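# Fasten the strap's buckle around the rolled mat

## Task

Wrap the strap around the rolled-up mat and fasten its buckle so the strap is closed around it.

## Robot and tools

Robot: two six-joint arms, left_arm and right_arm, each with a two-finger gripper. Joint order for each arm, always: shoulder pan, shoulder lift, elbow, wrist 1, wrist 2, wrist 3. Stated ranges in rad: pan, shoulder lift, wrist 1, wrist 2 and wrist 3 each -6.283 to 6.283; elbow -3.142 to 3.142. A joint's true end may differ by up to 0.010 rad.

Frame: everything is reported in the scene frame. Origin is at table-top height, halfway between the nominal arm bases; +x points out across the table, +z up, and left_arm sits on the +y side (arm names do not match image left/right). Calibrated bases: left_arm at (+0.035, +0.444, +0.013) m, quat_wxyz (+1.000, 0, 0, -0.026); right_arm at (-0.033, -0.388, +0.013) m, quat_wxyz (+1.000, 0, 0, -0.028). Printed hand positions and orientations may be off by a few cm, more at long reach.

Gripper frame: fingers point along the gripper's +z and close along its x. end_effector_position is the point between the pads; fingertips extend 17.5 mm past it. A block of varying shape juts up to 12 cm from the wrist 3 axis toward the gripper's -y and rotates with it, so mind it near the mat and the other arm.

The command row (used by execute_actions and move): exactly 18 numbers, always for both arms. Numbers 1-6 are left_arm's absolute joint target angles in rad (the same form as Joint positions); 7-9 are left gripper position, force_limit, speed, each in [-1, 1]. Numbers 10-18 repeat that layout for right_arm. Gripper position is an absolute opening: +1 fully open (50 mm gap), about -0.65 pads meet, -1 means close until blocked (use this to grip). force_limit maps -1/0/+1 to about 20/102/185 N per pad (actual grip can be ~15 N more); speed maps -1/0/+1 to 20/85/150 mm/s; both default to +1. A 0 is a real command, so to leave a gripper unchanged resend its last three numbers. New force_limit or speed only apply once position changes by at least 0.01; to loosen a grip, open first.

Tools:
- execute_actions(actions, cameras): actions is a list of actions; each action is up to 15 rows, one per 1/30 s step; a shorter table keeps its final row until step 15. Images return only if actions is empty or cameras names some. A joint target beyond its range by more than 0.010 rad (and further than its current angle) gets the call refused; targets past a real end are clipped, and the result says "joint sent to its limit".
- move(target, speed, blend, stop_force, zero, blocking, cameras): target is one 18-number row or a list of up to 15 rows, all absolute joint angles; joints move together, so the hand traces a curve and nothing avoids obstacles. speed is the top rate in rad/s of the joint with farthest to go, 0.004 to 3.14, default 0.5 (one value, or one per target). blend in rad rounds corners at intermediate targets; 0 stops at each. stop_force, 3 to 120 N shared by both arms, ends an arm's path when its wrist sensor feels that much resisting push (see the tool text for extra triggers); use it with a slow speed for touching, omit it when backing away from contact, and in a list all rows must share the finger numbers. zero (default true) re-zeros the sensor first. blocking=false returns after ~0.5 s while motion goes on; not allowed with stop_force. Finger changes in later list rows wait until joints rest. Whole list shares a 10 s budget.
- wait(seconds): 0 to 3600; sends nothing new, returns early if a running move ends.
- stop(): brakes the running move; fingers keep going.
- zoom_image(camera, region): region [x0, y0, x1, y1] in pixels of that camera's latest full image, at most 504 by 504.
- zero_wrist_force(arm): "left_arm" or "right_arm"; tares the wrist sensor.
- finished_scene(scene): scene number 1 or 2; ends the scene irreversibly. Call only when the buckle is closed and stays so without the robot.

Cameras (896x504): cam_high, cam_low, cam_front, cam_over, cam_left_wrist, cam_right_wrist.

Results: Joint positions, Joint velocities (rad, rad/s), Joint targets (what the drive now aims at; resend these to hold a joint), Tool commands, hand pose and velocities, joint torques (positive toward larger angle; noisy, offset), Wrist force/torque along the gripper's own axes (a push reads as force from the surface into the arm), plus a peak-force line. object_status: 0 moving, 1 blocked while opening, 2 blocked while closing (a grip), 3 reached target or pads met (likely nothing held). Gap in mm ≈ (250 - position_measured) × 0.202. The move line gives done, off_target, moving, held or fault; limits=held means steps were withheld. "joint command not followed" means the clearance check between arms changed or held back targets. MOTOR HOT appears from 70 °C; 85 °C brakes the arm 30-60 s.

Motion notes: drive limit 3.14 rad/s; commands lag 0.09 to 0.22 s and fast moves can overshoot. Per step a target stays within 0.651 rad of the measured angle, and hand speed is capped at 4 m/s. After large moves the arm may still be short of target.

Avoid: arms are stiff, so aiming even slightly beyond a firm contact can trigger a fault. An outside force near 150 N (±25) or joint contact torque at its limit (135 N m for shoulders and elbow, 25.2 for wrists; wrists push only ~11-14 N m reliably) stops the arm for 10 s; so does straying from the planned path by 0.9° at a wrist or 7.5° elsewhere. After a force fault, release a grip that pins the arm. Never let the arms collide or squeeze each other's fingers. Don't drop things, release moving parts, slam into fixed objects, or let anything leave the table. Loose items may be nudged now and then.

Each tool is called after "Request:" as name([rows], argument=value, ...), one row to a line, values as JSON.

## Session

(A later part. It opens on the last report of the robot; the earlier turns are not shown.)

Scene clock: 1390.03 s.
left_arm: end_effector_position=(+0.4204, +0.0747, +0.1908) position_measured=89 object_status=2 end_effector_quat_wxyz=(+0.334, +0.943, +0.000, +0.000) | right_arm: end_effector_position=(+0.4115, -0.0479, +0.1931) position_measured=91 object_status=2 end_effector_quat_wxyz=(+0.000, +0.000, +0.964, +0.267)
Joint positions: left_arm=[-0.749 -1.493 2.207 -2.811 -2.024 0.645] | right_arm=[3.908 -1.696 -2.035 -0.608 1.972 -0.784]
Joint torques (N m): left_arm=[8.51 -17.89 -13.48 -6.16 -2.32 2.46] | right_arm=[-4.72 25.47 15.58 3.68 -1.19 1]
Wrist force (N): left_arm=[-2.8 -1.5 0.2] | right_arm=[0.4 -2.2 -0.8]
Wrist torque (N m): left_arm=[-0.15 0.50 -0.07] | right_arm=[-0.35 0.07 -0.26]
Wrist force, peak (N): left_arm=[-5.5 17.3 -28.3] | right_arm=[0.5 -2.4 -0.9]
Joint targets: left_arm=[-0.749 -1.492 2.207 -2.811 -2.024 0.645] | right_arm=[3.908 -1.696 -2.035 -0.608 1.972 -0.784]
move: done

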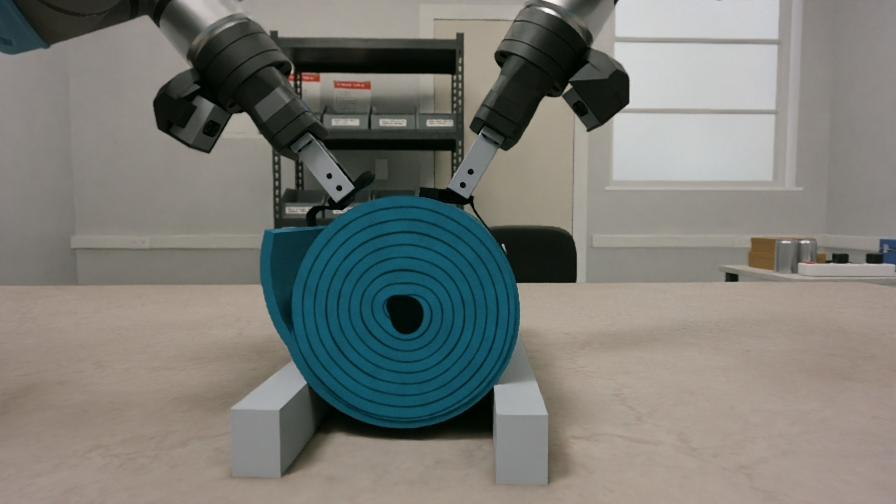

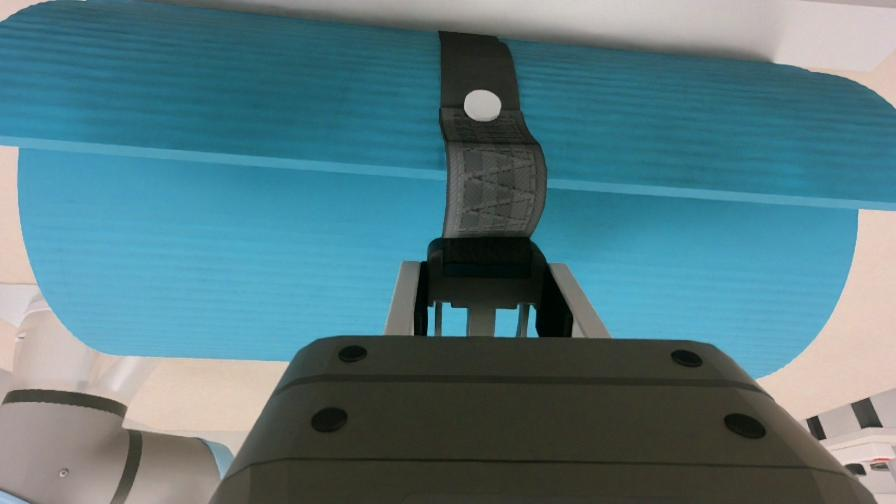

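Request:
move([
  [-0.9224,-1.5407,1.9247,-2.1732,-1.7168,0.5805,-1,0.2,-0.95,3.908,-1.696,-2.035,-0.608,1.972,-0.784,-1,0.2,-0.95],
  [-1.0097,-1.4067,1.7461,-1.849,-1.5367,0.5082,-1,0.2,-0.95,3.908,-1.696,-2.035,-0.608,1.972,-0.784,-1,0.2,-0.95],
], speed=0.4, blend=[0.1,0], cameras=["cam_front","cam_left_wrist","cam_high"])

Request:
zoom_image(camera="cam_front", region=[360, 165, 460, 215])

Request:
zoom_image(camera="cam_left_wrist", region=[380, 180, 620, 340])

Request:
zoom_image(camera="cam_high", region=[395, 190, 445, 225])

Scene clock: 1400.60 s.
left_arm: end_effector_position=(+0.4142, +0.0562, +0.1993) position_measured=89 object_status=2 end_effector_quat_wxyz=(-0.035, +0.999, +0.000, +0.000) | right_arm: end_effector_position=(+0.4115, -0.0479, +0.1931) position_measured=91 object_status=2 end_effector_quat_wxyz=(+0.000, +0.000, +0.964, +0.267)
Joint positions: left_arm=[-1.01 -1.407 1.746 -1.849 -1.537 0.508] | right_arm=[3.908 -1.696 -2.035 -0.608 1.972 -0.784]
Joint torques (N m): left_arm=[9.31 -38.02 -23.94 -1.89 0.14 2.39] | right_arm=[-4.23 25.11 15.84 3.71 -1.34 1.07]
Wrist force (N): left_arm=[-2.4 0.4 -0.2] | right_arm=[0.4 -2.1 -0.8]
Wrist torque (N m): left_arm=[0.14 0.40 0.04] | right_arm=[-0.36 0.05 -0.26]
Wrist force, peak (N): left_arm=[-1.9 -2.7 5.3] | right_arm=[0.6 -2.4 -1.0]
Joint targets: left_arm=[-1.010 -1.407 1.746 -1.849 -1.537 0.508] | right_arm=[3.908 -1.696 -2.035 -0.608 1.972 -0.784]
move: done
Images, in order (width x height): cam_high 896x504, cam_front 896x504, cam_left_wrist 896x504.

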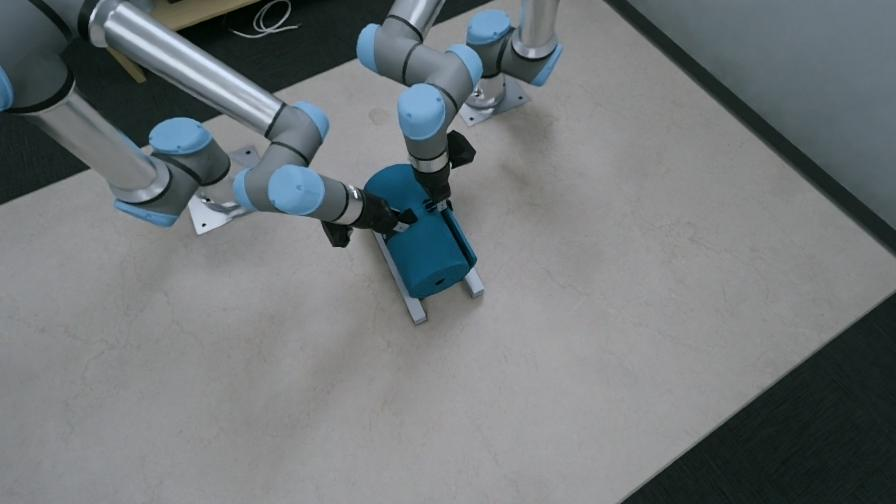

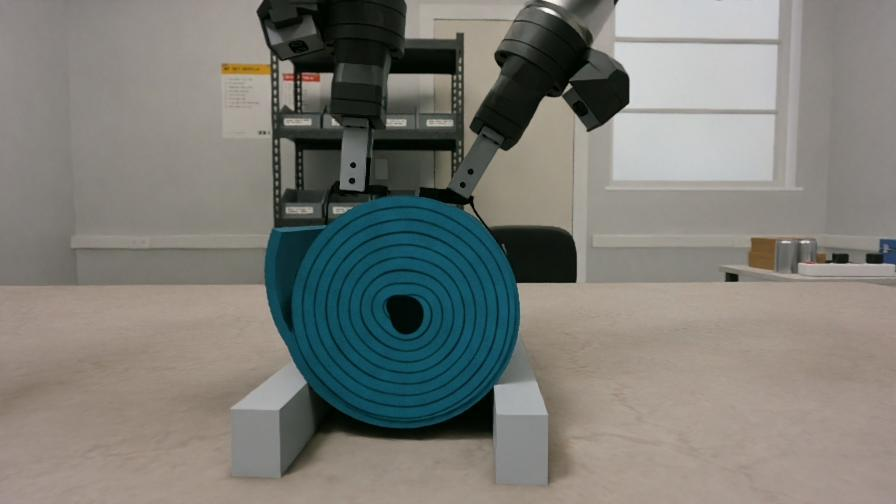

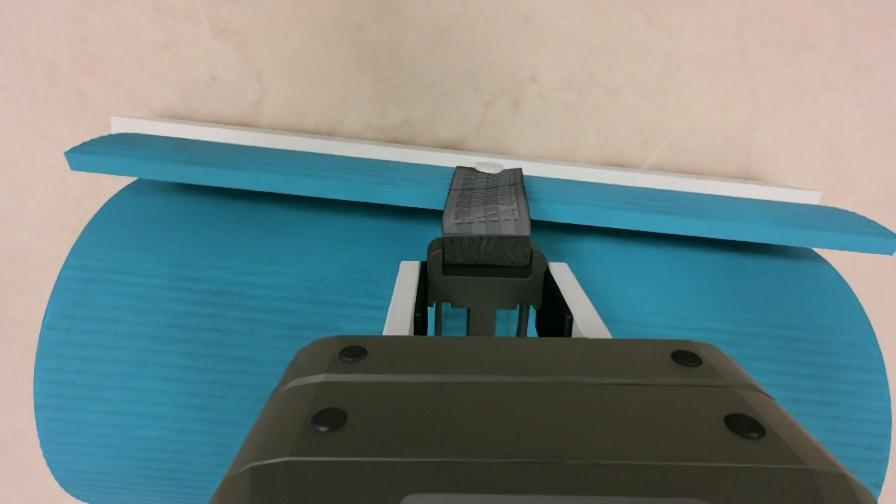

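Scaled by 5.040.

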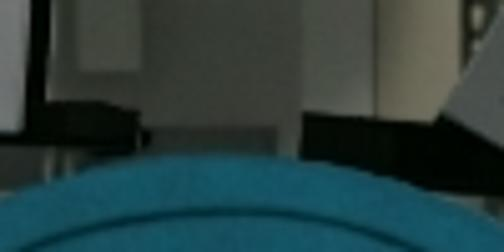

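Scaled by 2.100.

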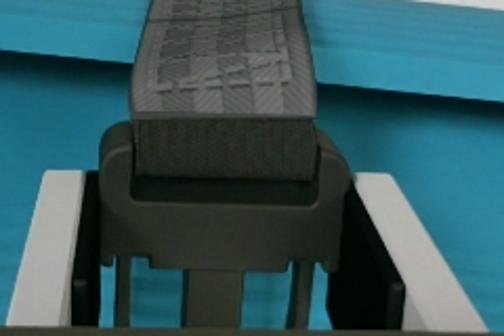

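Scaled by 10.080.

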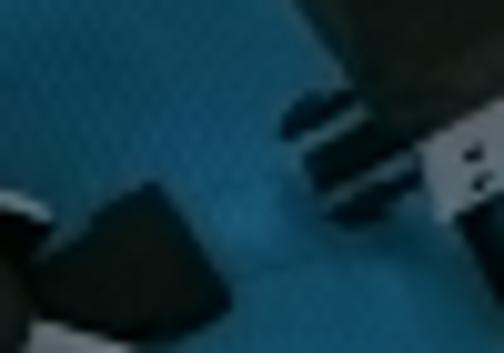

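Request:
move(target=[-1.0329,-1.3588,1.6947,-1.8446,-1.5381,0.485,-1,0.2,-0.95,3.908,-1.696,-2.035,-0.608,1.972,-0.784,-1,0.2,-0.95], speed=0.05, stop_force=15, cameras=["cam_front","cam_high"])

Request:
zoom_image(camera="cam_front", region=[370, 165, 460, 215])

Request:
zoom_image(camera="cam_high", region=[395, 190, 445, 225])

Request:
move(target=[-1.0515,-1.3174,1.6467,-1.8376,-1.5393,0.4662,-1,0.2,-0.95,3.908,-1.696,-2.035,-0.608,1.972,-0.784,-1,0.2,-0.95], speed=0.025, stop_force=40, cameras=["cam_front","cam_high"])

Request:
zoom_image(camera="cam_front", region=[370, 165, 460, 215])

Request:
zoom_image(camera="cam_high", region=[395, 190, 445, 225])

Scene clock: 1427.40 s.
left_arm: end_effector_position=(+0.4143, +0.0296, +0.1968) position_measured=89 object_status=2 end_effector_quat_wxyz=(-0.035, +0.999, +0.000, +0.000) | right_arm: end_effector_position=(+0.4115, -0.0479, +0.1931) position_measured=91 object_status=2 end_effector_quat_wxyz=(+0.000, +0.000, +0.964, +0.267)
Joint positions: left_arm=[-1.033 -1.359 1.695 -1.845 -1.538 0.485] | right_arm=[3.908 -1.696 -2.035 -0.608 1.972 -0.784]
Joint torques (N m): left_arm=[9.24 -45.06 -17.33 -3.53 -0.55 2.4] | right_arm=[-4.32 24.88 15.62 3.89 -1.26 1.09]
Wrist force (N): left_arm=[-2.3 -0.5 0.7] | right_arm=[0.5 -2.2 -0.7]
Wrist torque (N m): left_arm=[0.07 0.41 0.09] | right_arm=[-0.36 0.04 -0.26]
Wrist force, peak (N): left_arm=[-2.7 0.4 -0.3] | right_arm=[0.7 -2.4 -0.8]
Joint targets: left_arm=[-1.033 -1.359 1.695 -1.845 -1.538 0.485] | right_arm=[3.908 -1.696 -2.035 -0.608 1.972 -0.784]
move: done
Images, in order (width x height): cam_high 896x504, cam_front 896x504.

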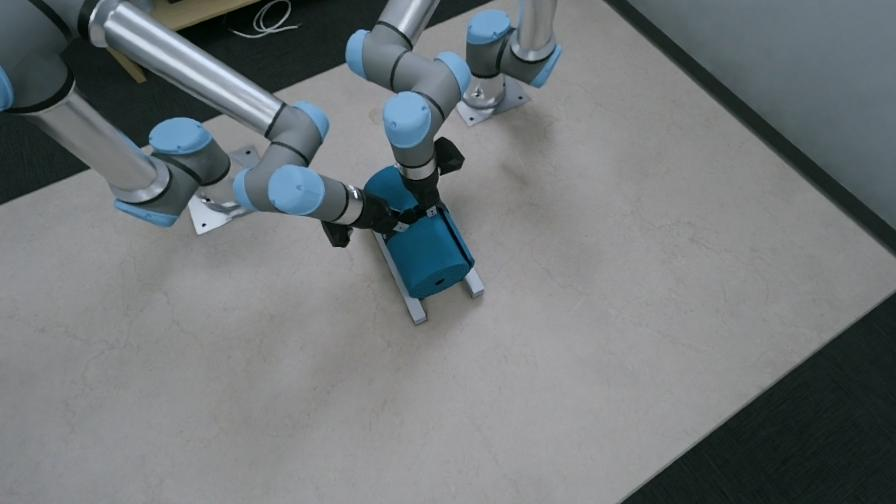

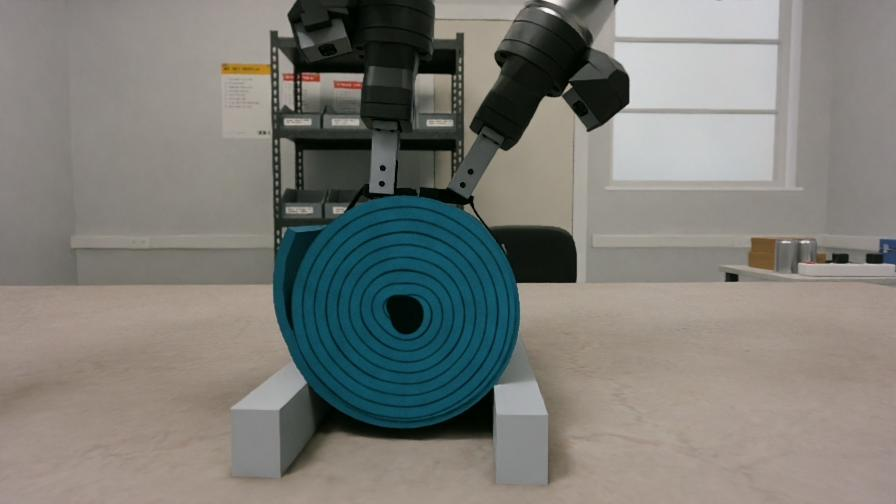

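Scaled by 5.600.

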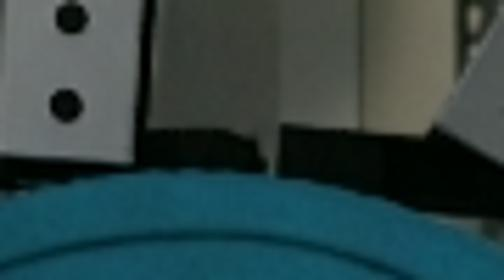

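Scaled by 10.080.

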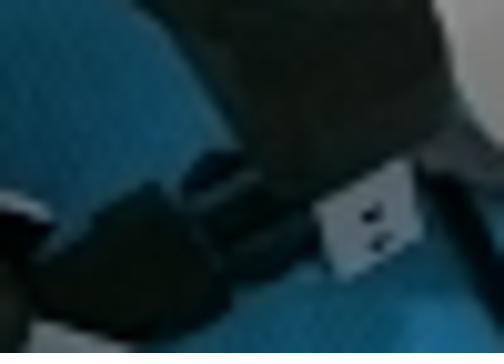

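Scene clock: 1430.33 s.
left_arm: end_effector_position=(+0.4143, +0.0065, +0.1951) position_measured=89 object_status=2 end_effector_quat_wxyz=(-0.035, +0.999, +0.000, +0.000) | right_arm: end_effector_position=(+0.4115, -0.0479, +0.1931) position_measured=91 object_status=2 end_effector_quat_wxyz=(+0.000, +0.000, +0.964, +0.267)
Joint positions: left_arm=[-1.052 -1.317 1.647 -1.838 -1.539 0.466] | right_arm=[3.908 -1.696 -2.035 -0.608 1.972 -0.784]
Joint torques (N m): left_arm=[-0.16 -42.11 -19.25 -7.74 -4.8 2.31] | right_arm=[13.92 25.42 17.94 5.97 4.91 1.09]
Wrist force (N): left_arm=[-0.6 -21.7 -7.4] | right_arm=[1.4 -14.1 -18.0]
Wrist torque (N m): left_arm=[0.07 0.80 0.09] | right_arm=[-0.39 0.34 -0.19]
Wrist force, peak (N): left_arm=[-1.6 -23.9 -6.7] | right_arm=[1.2 -15.3 -18.0]
Joint targets: left_arm=[-1.052 -1.317 1.647 -1.838 -1.539 0.466] | right_arm=[3.908 -1.696 -2.035 -0.608 1.972 -0.784]
move: done
Images, in order (width x height): cam_high 896x504, cam_front 896x504.

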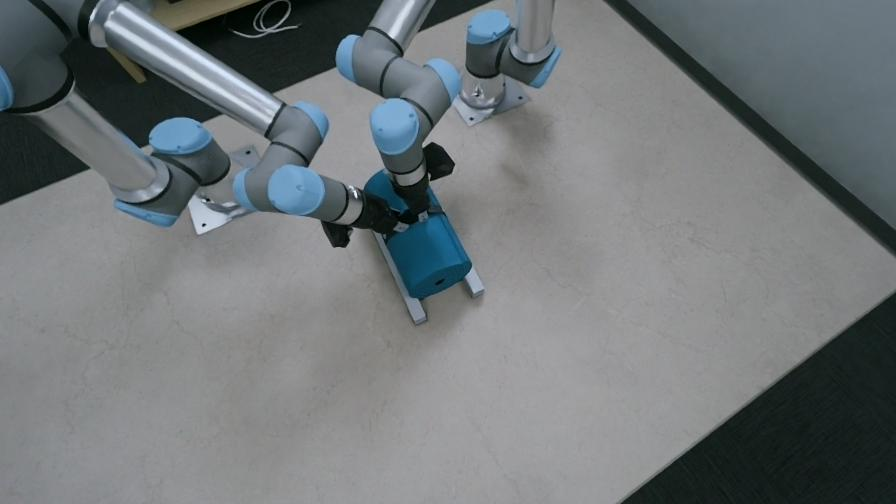

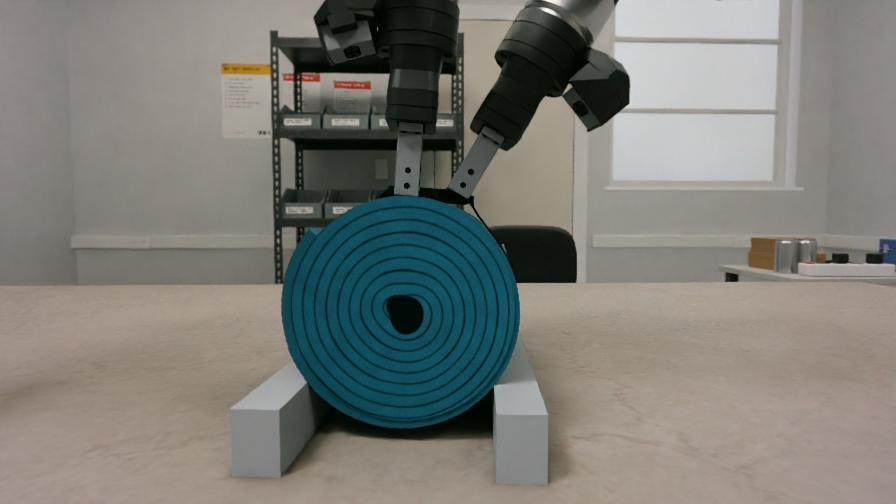

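Scaled by 5.600.

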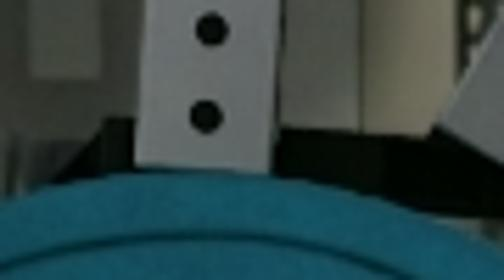

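Scaled by 10.080.

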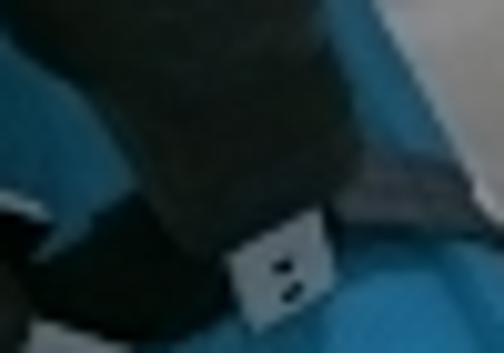

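Request:
move([
  [-1.0515,-1.3174,1.6467,-1.8376,-1.5393,0.4662,0.5,0.2,-0.95,3.908,-1.696,-2.035,-0.608,1.972,-0.784,-1,0.2,-0.95],
  [-1.0426,-1.3372,1.6697,-1.841,-1.5387,0.4752,0.5,0.2,-0.95,3.908,-1.696,-2.035,-0.608,1.972,-0.784,-1,0.2,-0.95],
], speed=0.1, cameras=["cam_front","cam_left_wrist"])

Request:
zoom_image(camera="cam_front", region=[370, 165, 460, 215])

Request:
zoom_image(camera="cam_left_wrist", region=[380, 180, 620, 340])

Scene clock: 1439.23 s.
left_arm: end_effector_position=(+0.4145, +0.0176, +0.1960) position_measured=78 object_status=3 end_effector_quat_wxyz=(-0.035, +0.999, +0.000, +0.000) | right_arm: end_effector_position=(+0.4115, -0.0478, +0.1931) position_measured=91 object_status=2 end_effector_quat_wxyz=(+0.000, +0.000, +0.964, +0.267)
Joint positions: left_arm=[-1.042 -1.337 1.67 -1.841 -1.539 0.476] | right_arm=[3.908 -1.696 -2.035 -0.608 1.972 -0.784]
Joint torques (N m): left_arm=[-7.19 -30.45 -30.6 -3.35 1.37 -2.38] | right_arm=[-7.02 25.76 22.14 1.46 1.79 1.25]
Wrist force (N): left_arm=[-3.5 -0.1 -1.2] | right_arm=[-0.9 1.2 -2.9]
Wrist torque (N m): left_arm=[0.13 0.37 -0.04] | right_arm=[-0.17 -0.03 -0.21]
Wrist force, peak (N): left_arm=[-0.5 -21.9 -7.3] | right_arm=[1.4 -14.4 -18.1]
Joint targets: left_arm=[-1.043 -1.337 1.670 -1.841 -1.539 0.475] | right_arm=[3.908 -1.696 -2.035 -0.608 1.972 -0.784]
move: done

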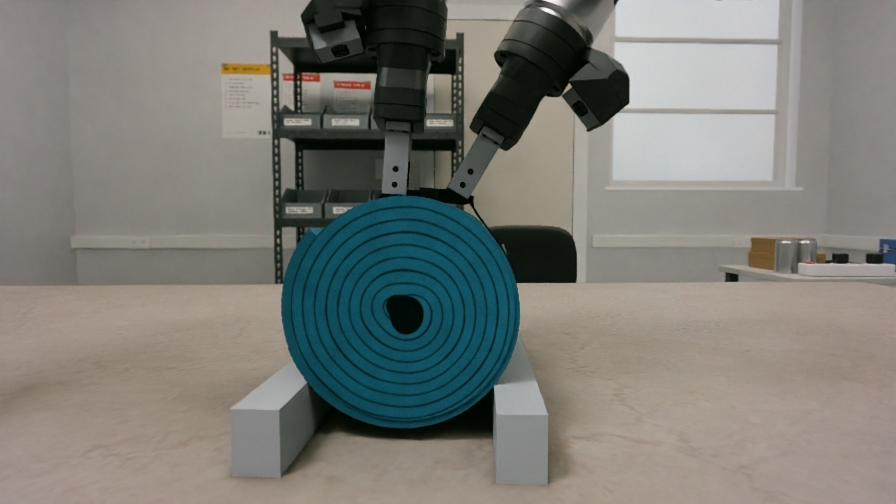

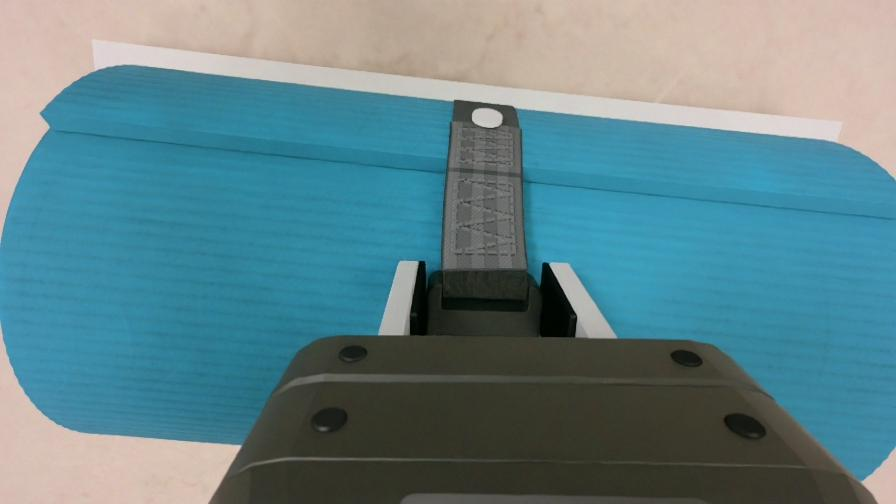

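Scaled by 5.600.

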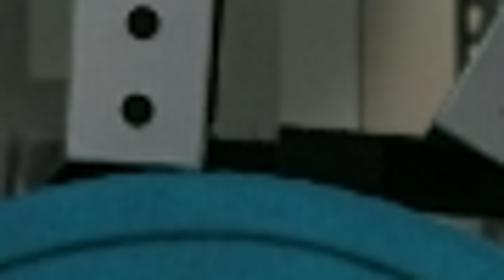

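Scaled by 2.100.

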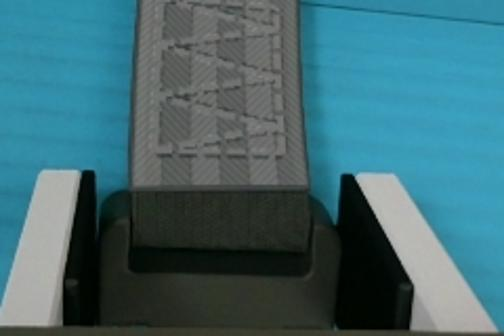

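Request:
move(target=[-1.0426,-1.3372,1.6697,-1.841,-1.5387,0.4752,-1,0.2,-0.95,3.908,-1.696,-2.035,-0.608,1.972,-0.784,-1,0.2,-0.95])

Request:
move(target=[-1.0539,-1.312,1.6404,-1.8367,-1.5394,0.4638,-1,0.2,-0.95,3.908,-1.696,-2.035,-0.608,1.972,-0.784,-1,0.2,-0.95], speed=0.025, stop_force=52, cameras=["cam_front","cam_high","cam_left_wrist"])

Request:
zoom_image(camera="cam_front", region=[370, 165, 460, 215])

Request:
zoom_image(camera="cam_high", region=[380, 180, 460, 240])

Scene clock: 1444.73 s.
left_arm: end_effector_position=(+0.4144, +0.0175, +0.1960) position_measured=89 object_status=2 end_effector_quat_wxyz=(-0.035, +0.999, +0.000, +0.000) | right_arm: end_effector_position=(+0.4115, -0.0479, +0.1931) position_measured=91 object_status=2 end_effector_quat_wxyz=(+0.000, +0.000, +0.964, +0.267)
Joint positions: left_arm=[-1.043 -1.337 1.67 -1.841 -1.539 0.475] | right_arm=[3.908 -1.696 -2.035 -0.608 1.972 -0.784]
Joint torques (N m): left_arm=[-3.71 -28.87 -30.59 -3.05 1.22 -2.53] | right_arm=[-5.21 25.63 24.44 1.69 -0.67 1.23]
Wrist force (N): left_arm=[-7.1 -1.0 -1.5] | right_arm=[-2.7 1.3 -2.7]
Wrist torque (N m): left_arm=[0.11 0.45 0.19] | right_arm=[-0.16 0.01 -0.25]
Wrist force, peak (N): left_arm=[-7.3 -0.9 -1.7] | right_arm=[-2.9 1.2 -2.9]
Joint targets: left_arm=[-1.043 -1.337 1.670 -1.841 -1.539 0.475] | right_arm=[3.908 -1.696 -2.035 -0.608 1.972 -0.784]
move: done

Scene clock: 1446.80 s.
left_arm: end_effector_position=(+0.4143, +0.0050, +0.1950) position_measured=89 object_status=2 end_effector_quat_wxyz=(-0.035, +0.999, +0.000, +0.000) | right_arm: end_effector_position=(+0.4115, -0.0479, +0.1931) position_measured=91 object_status=2 end_effector_quat_wxyz=(+0.000, +0.000, +0.964, +0.267)
Joint positions: left_arm=[-1.053 -1.315 1.643 -1.837 -1.539 0.465] | right_arm=[3.908 -1.696 -2.035 -0.608 1.972 -0.784]
Joint torques (N m): left_arm=[-9.14 -32.32 -20.92 -13.64 -7.18 2.9] | right_arm=[20.99 25.91 25.5 7.37 7.19 0.64]
Wrist force (N): left_arm=[-2.1 -47.1 -21.2] | right_arm=[2.0 -25.4 -30.2]
Wrist torque (N m): left_arm=[0.09 0.58 -0.32] | right_arm=[-0.20 0.05 0.11]
Wrist force, peak (N): left_arm=[-4.5 -59.1 -25.9] | right_arm=[2.9 -27.6 -33.0]
Joint targets: left_arm=[-1.053 -1.315 1.643 -1.837 -1.539 0.465] | right_arm=[3.908 -1.696 -2.035 -0.608 1.972 -0.784]
move: contact (left_arm)
Images, in order (width x height): cam_high 896x504, cam_front 896x504, cam_left_wrist 896x504.

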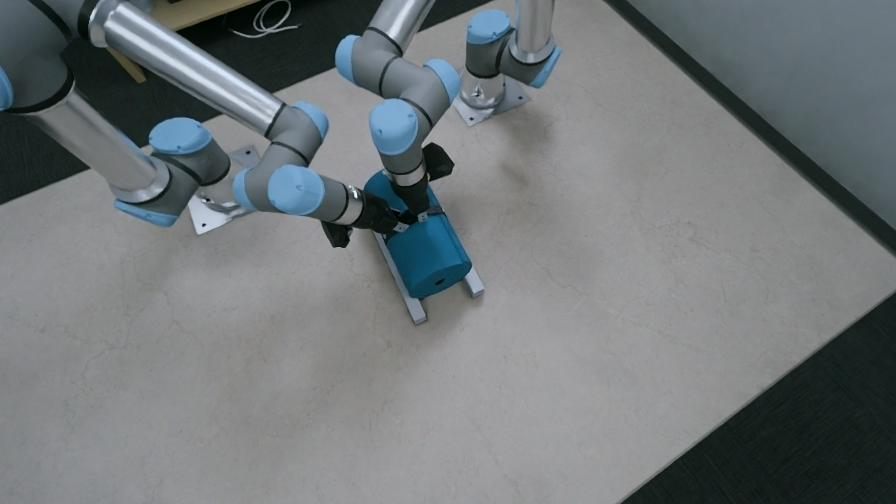

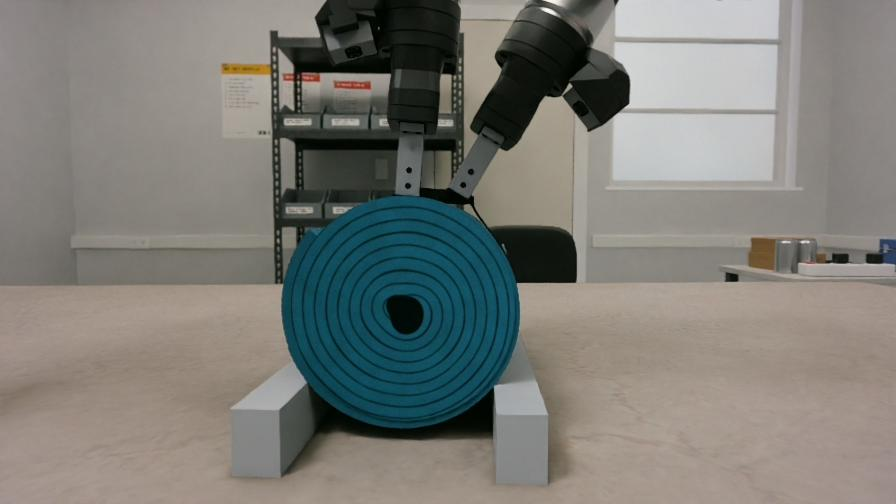

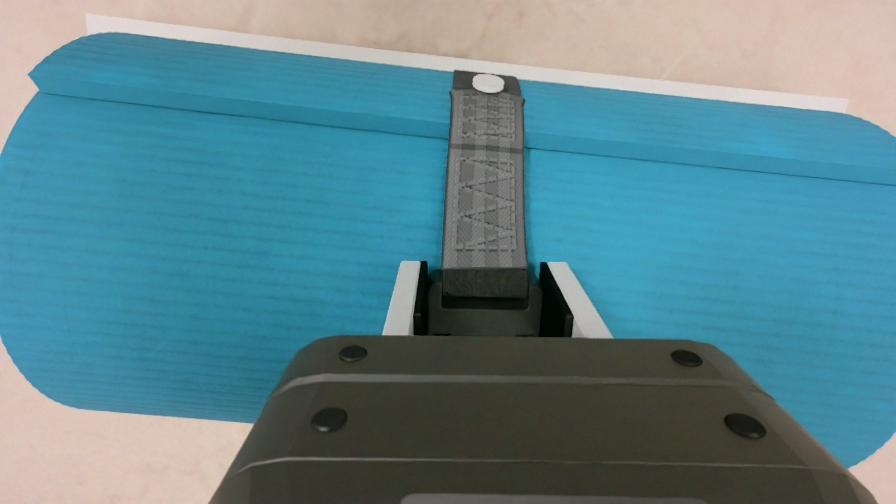

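Scaled by 5.600.

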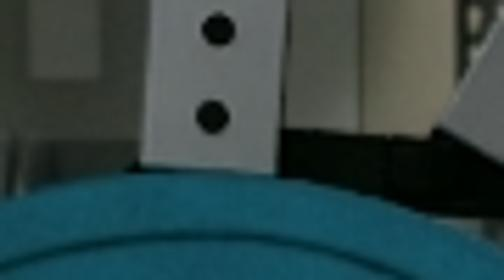

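Scaled by 6.300.

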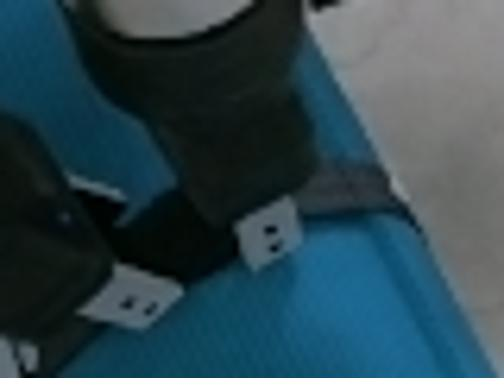

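Request:
move([
  [-1.0530,-1.315,1.643,-1.837,-1.539,0.465,1,0,-0.9,3.908,-1.696,-2.035,-0.608,1.972,-0.784,-1,0.2,-0.95],
  [-1.0097,-1.4667,1.7061,-1.749,-1.5367,0.5082,1,0,-0.9,3.908,-1.696,-2.035,-0.608,1.972,-0.784,-1,0.2,-0.95],
  [-0.669,-1.656,2.044,-2.464,-2.075,0.717,1,0,-0.9,3.908,-1.696,-2.035,-0.608,1.972,-0.784,-1,0.2,-0.95],
], speed=[0.1,0.25,0.6], cameras=["cam_left_wrist","cam_over","cam_front"])

Request:
zoom_image(camera="cam_left_wrist", region=[370, 120, 510, 280])

Request:
zoom_image(camera="cam_over", region=[300, 80, 480, 220])

Scene clock: 1455.20 s.
left_arm: end_effector_position=(+0.4342, +0.1039, +0.3000) position_measured=3 object_status=3 end_effector_quat_wxyz=(+0.342, +0.940, +0.000, +0.000) | right_arm: end_effector_position=(+0.4115, -0.0479, +0.1931) position_measured=91 object_status=2 end_effector_quat_wxyz=(+0.000, +0.000, +0.964, +0.267)
Joint positions: left_arm=[-0.669 -1.656 2.044 -2.464 -2.075 0.717] | right_arm=[3.908 -1.696 -2.035 -0.608 1.972 -0.784]
Joint torques (N m): left_arm=[1.18 -15.76 -24.22 -5.05 -2.07 -2.37] | right_arm=[-9.94 25.85 20.47 0.87 -2.55 -0.86]
Wrist force (N): left_arm=[-2.8 -2.0 0.7] | right_arm=[-2.0 7.2 0.2]
Wrist torque (N m): left_arm=[-0.23 0.51 -0.13] | right_arm=[-0.07 -0.03 -0.20]
Wrist force, peak (N): left_arm=[-2.4 -47.7 -21.7] | right_arm=[1.5 -25.7 -30.8]
Joint targets: left_arm=[-0.669 -1.656 2.044 -2.464 -2.075 0.717] | right_arm=[3.908 -1.696 -2.035 -0.608 1.972 -0.784]
move: done
Images, in order (width x height): cam_front 896x504, cam_over 896x504, cam_left_wrist 896x504.

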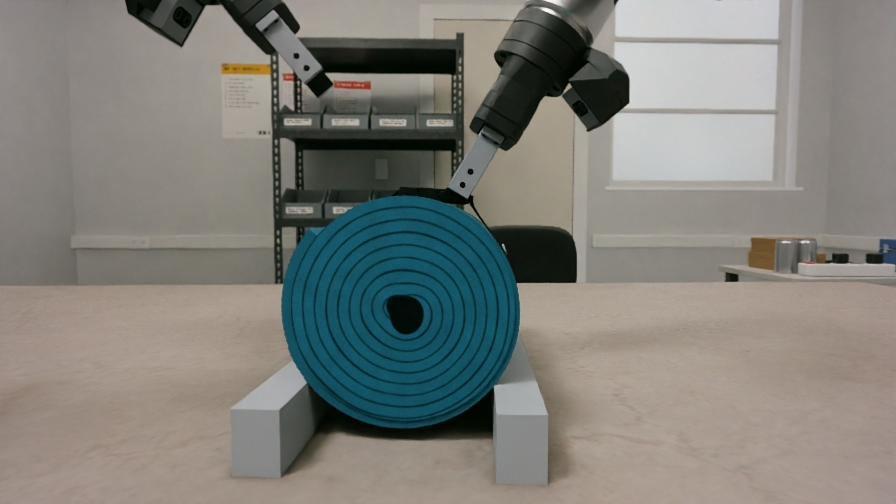

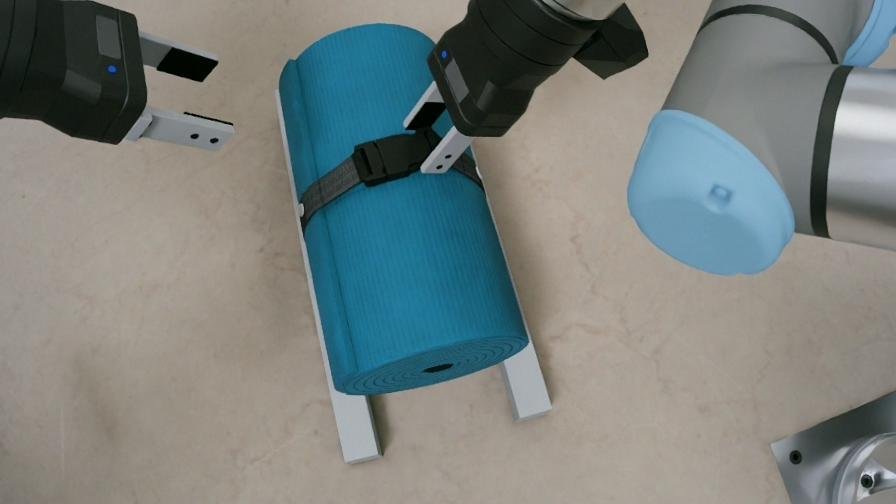

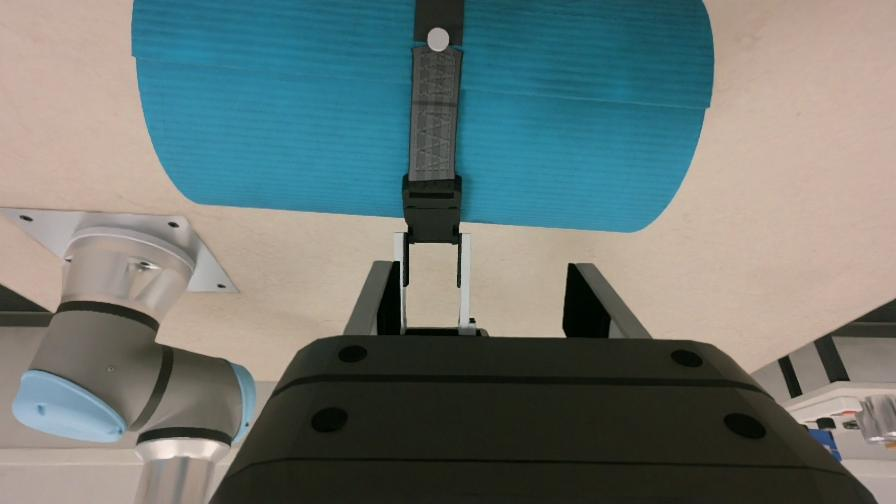

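Scaled by 3.150.

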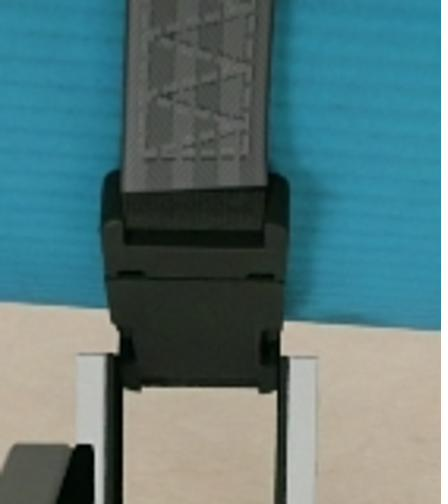

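Scaled by 2.800.

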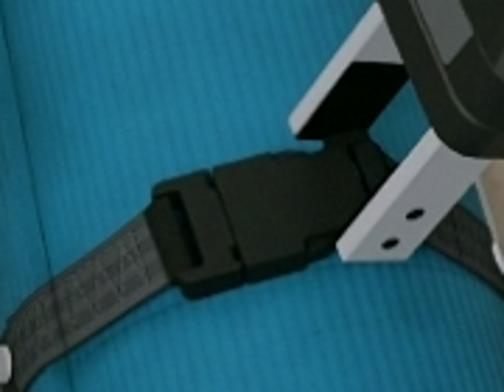

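Request:
move([
  [-0.669,-1.656,2.044,-2.464,-2.075,0.717,1,0,-0.9,3.908,-1.696,-2.035,-0.608,1.972,-0.784,1,0.2,-0.95],
  [-0.669,-1.656,2.044,-2.464,-2.075,0.717,1,0,-0.9,3.856,-1.5959,-1.9868,-0.7774,1.9904,-0.8366,1,0.2,-0.95],
], speed=[0.1,0.15], cameras=["cam_over","cam_left_wrist"])

Request:
zoom_image(camera="cam_over", region=[300, 80, 480, 220])

Scene clock: 1466.10 s.
left_arm: end_effector_position=(+0.4342, +0.1039, +0.3000) position_measured=3 object_status=3 end_effector_quat_wxyz=(+0.342, +0.940, +0.000, +0.000) | right_arm: end_effector_position=(+0.4114, -0.0792, +0.2451) position_measured=3 object_status=3 end_effector_quat_wxyz=(+0.000, +0.000, +0.964, +0.267)
Joint positions: left_arm=[-0.669 -1.656 2.044 -2.464 -2.075 0.717] | right_arm=[3.856 -1.596 -1.987 -0.777 1.991 -0.837]
Joint torques (N m): left_arm=[7.96 -13.98 -17.62 -6.06 -2.43 -0.63] | right_arm=[6.61 14.14 13.94 5.08 0.69 1.03]
Wrist force (N): left_arm=[-2.7 -1.9 0.8] | right_arm=[0.3 -2.7 -0.3]
Wrist torque (N m): left_arm=[-0.23 0.50 -0.12] | right_arm=[-0.46 0.03 -0.27]
Wrist force, peak (N): left_arm=[-2.9 -2.0 0.8] | right_arm=[-2.1 7.6 -0.2]
Joint targets: left_arm=[-0.669 -1.656 2.044 -2.464 -2.075 0.717] | right_arm=[3.856 -1.596 -1.987 -0.777 1.990 -0.837]
move: done

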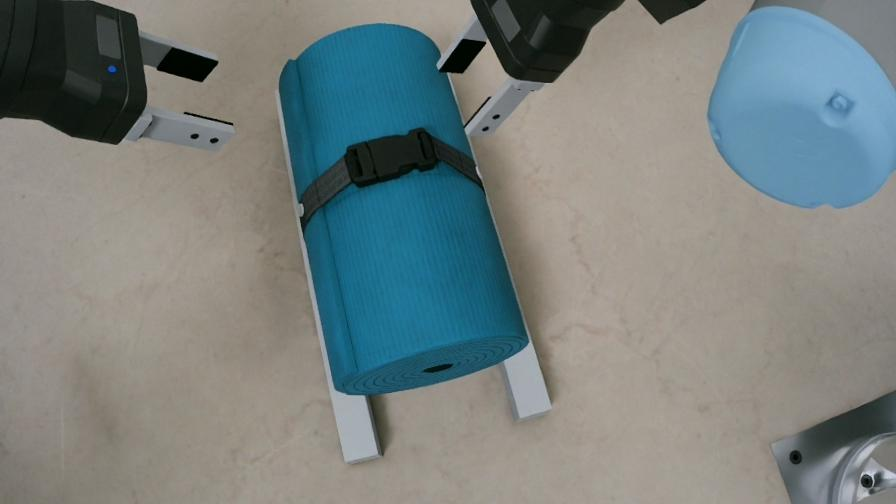

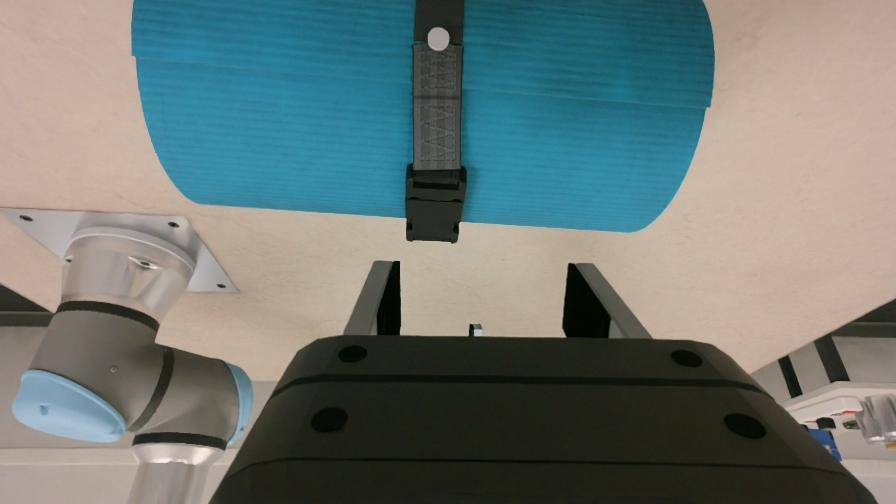

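Scaled by 2.800.

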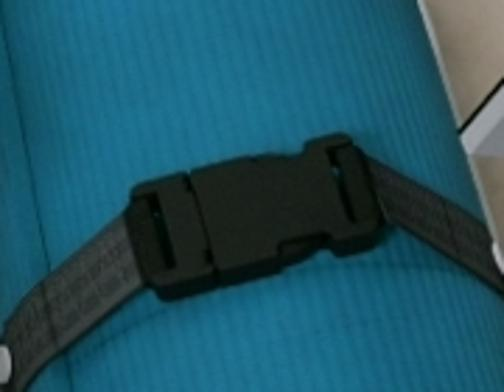

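Buckled.

Request:
finished_scene(scene=1)

The scene is finished: the task was done.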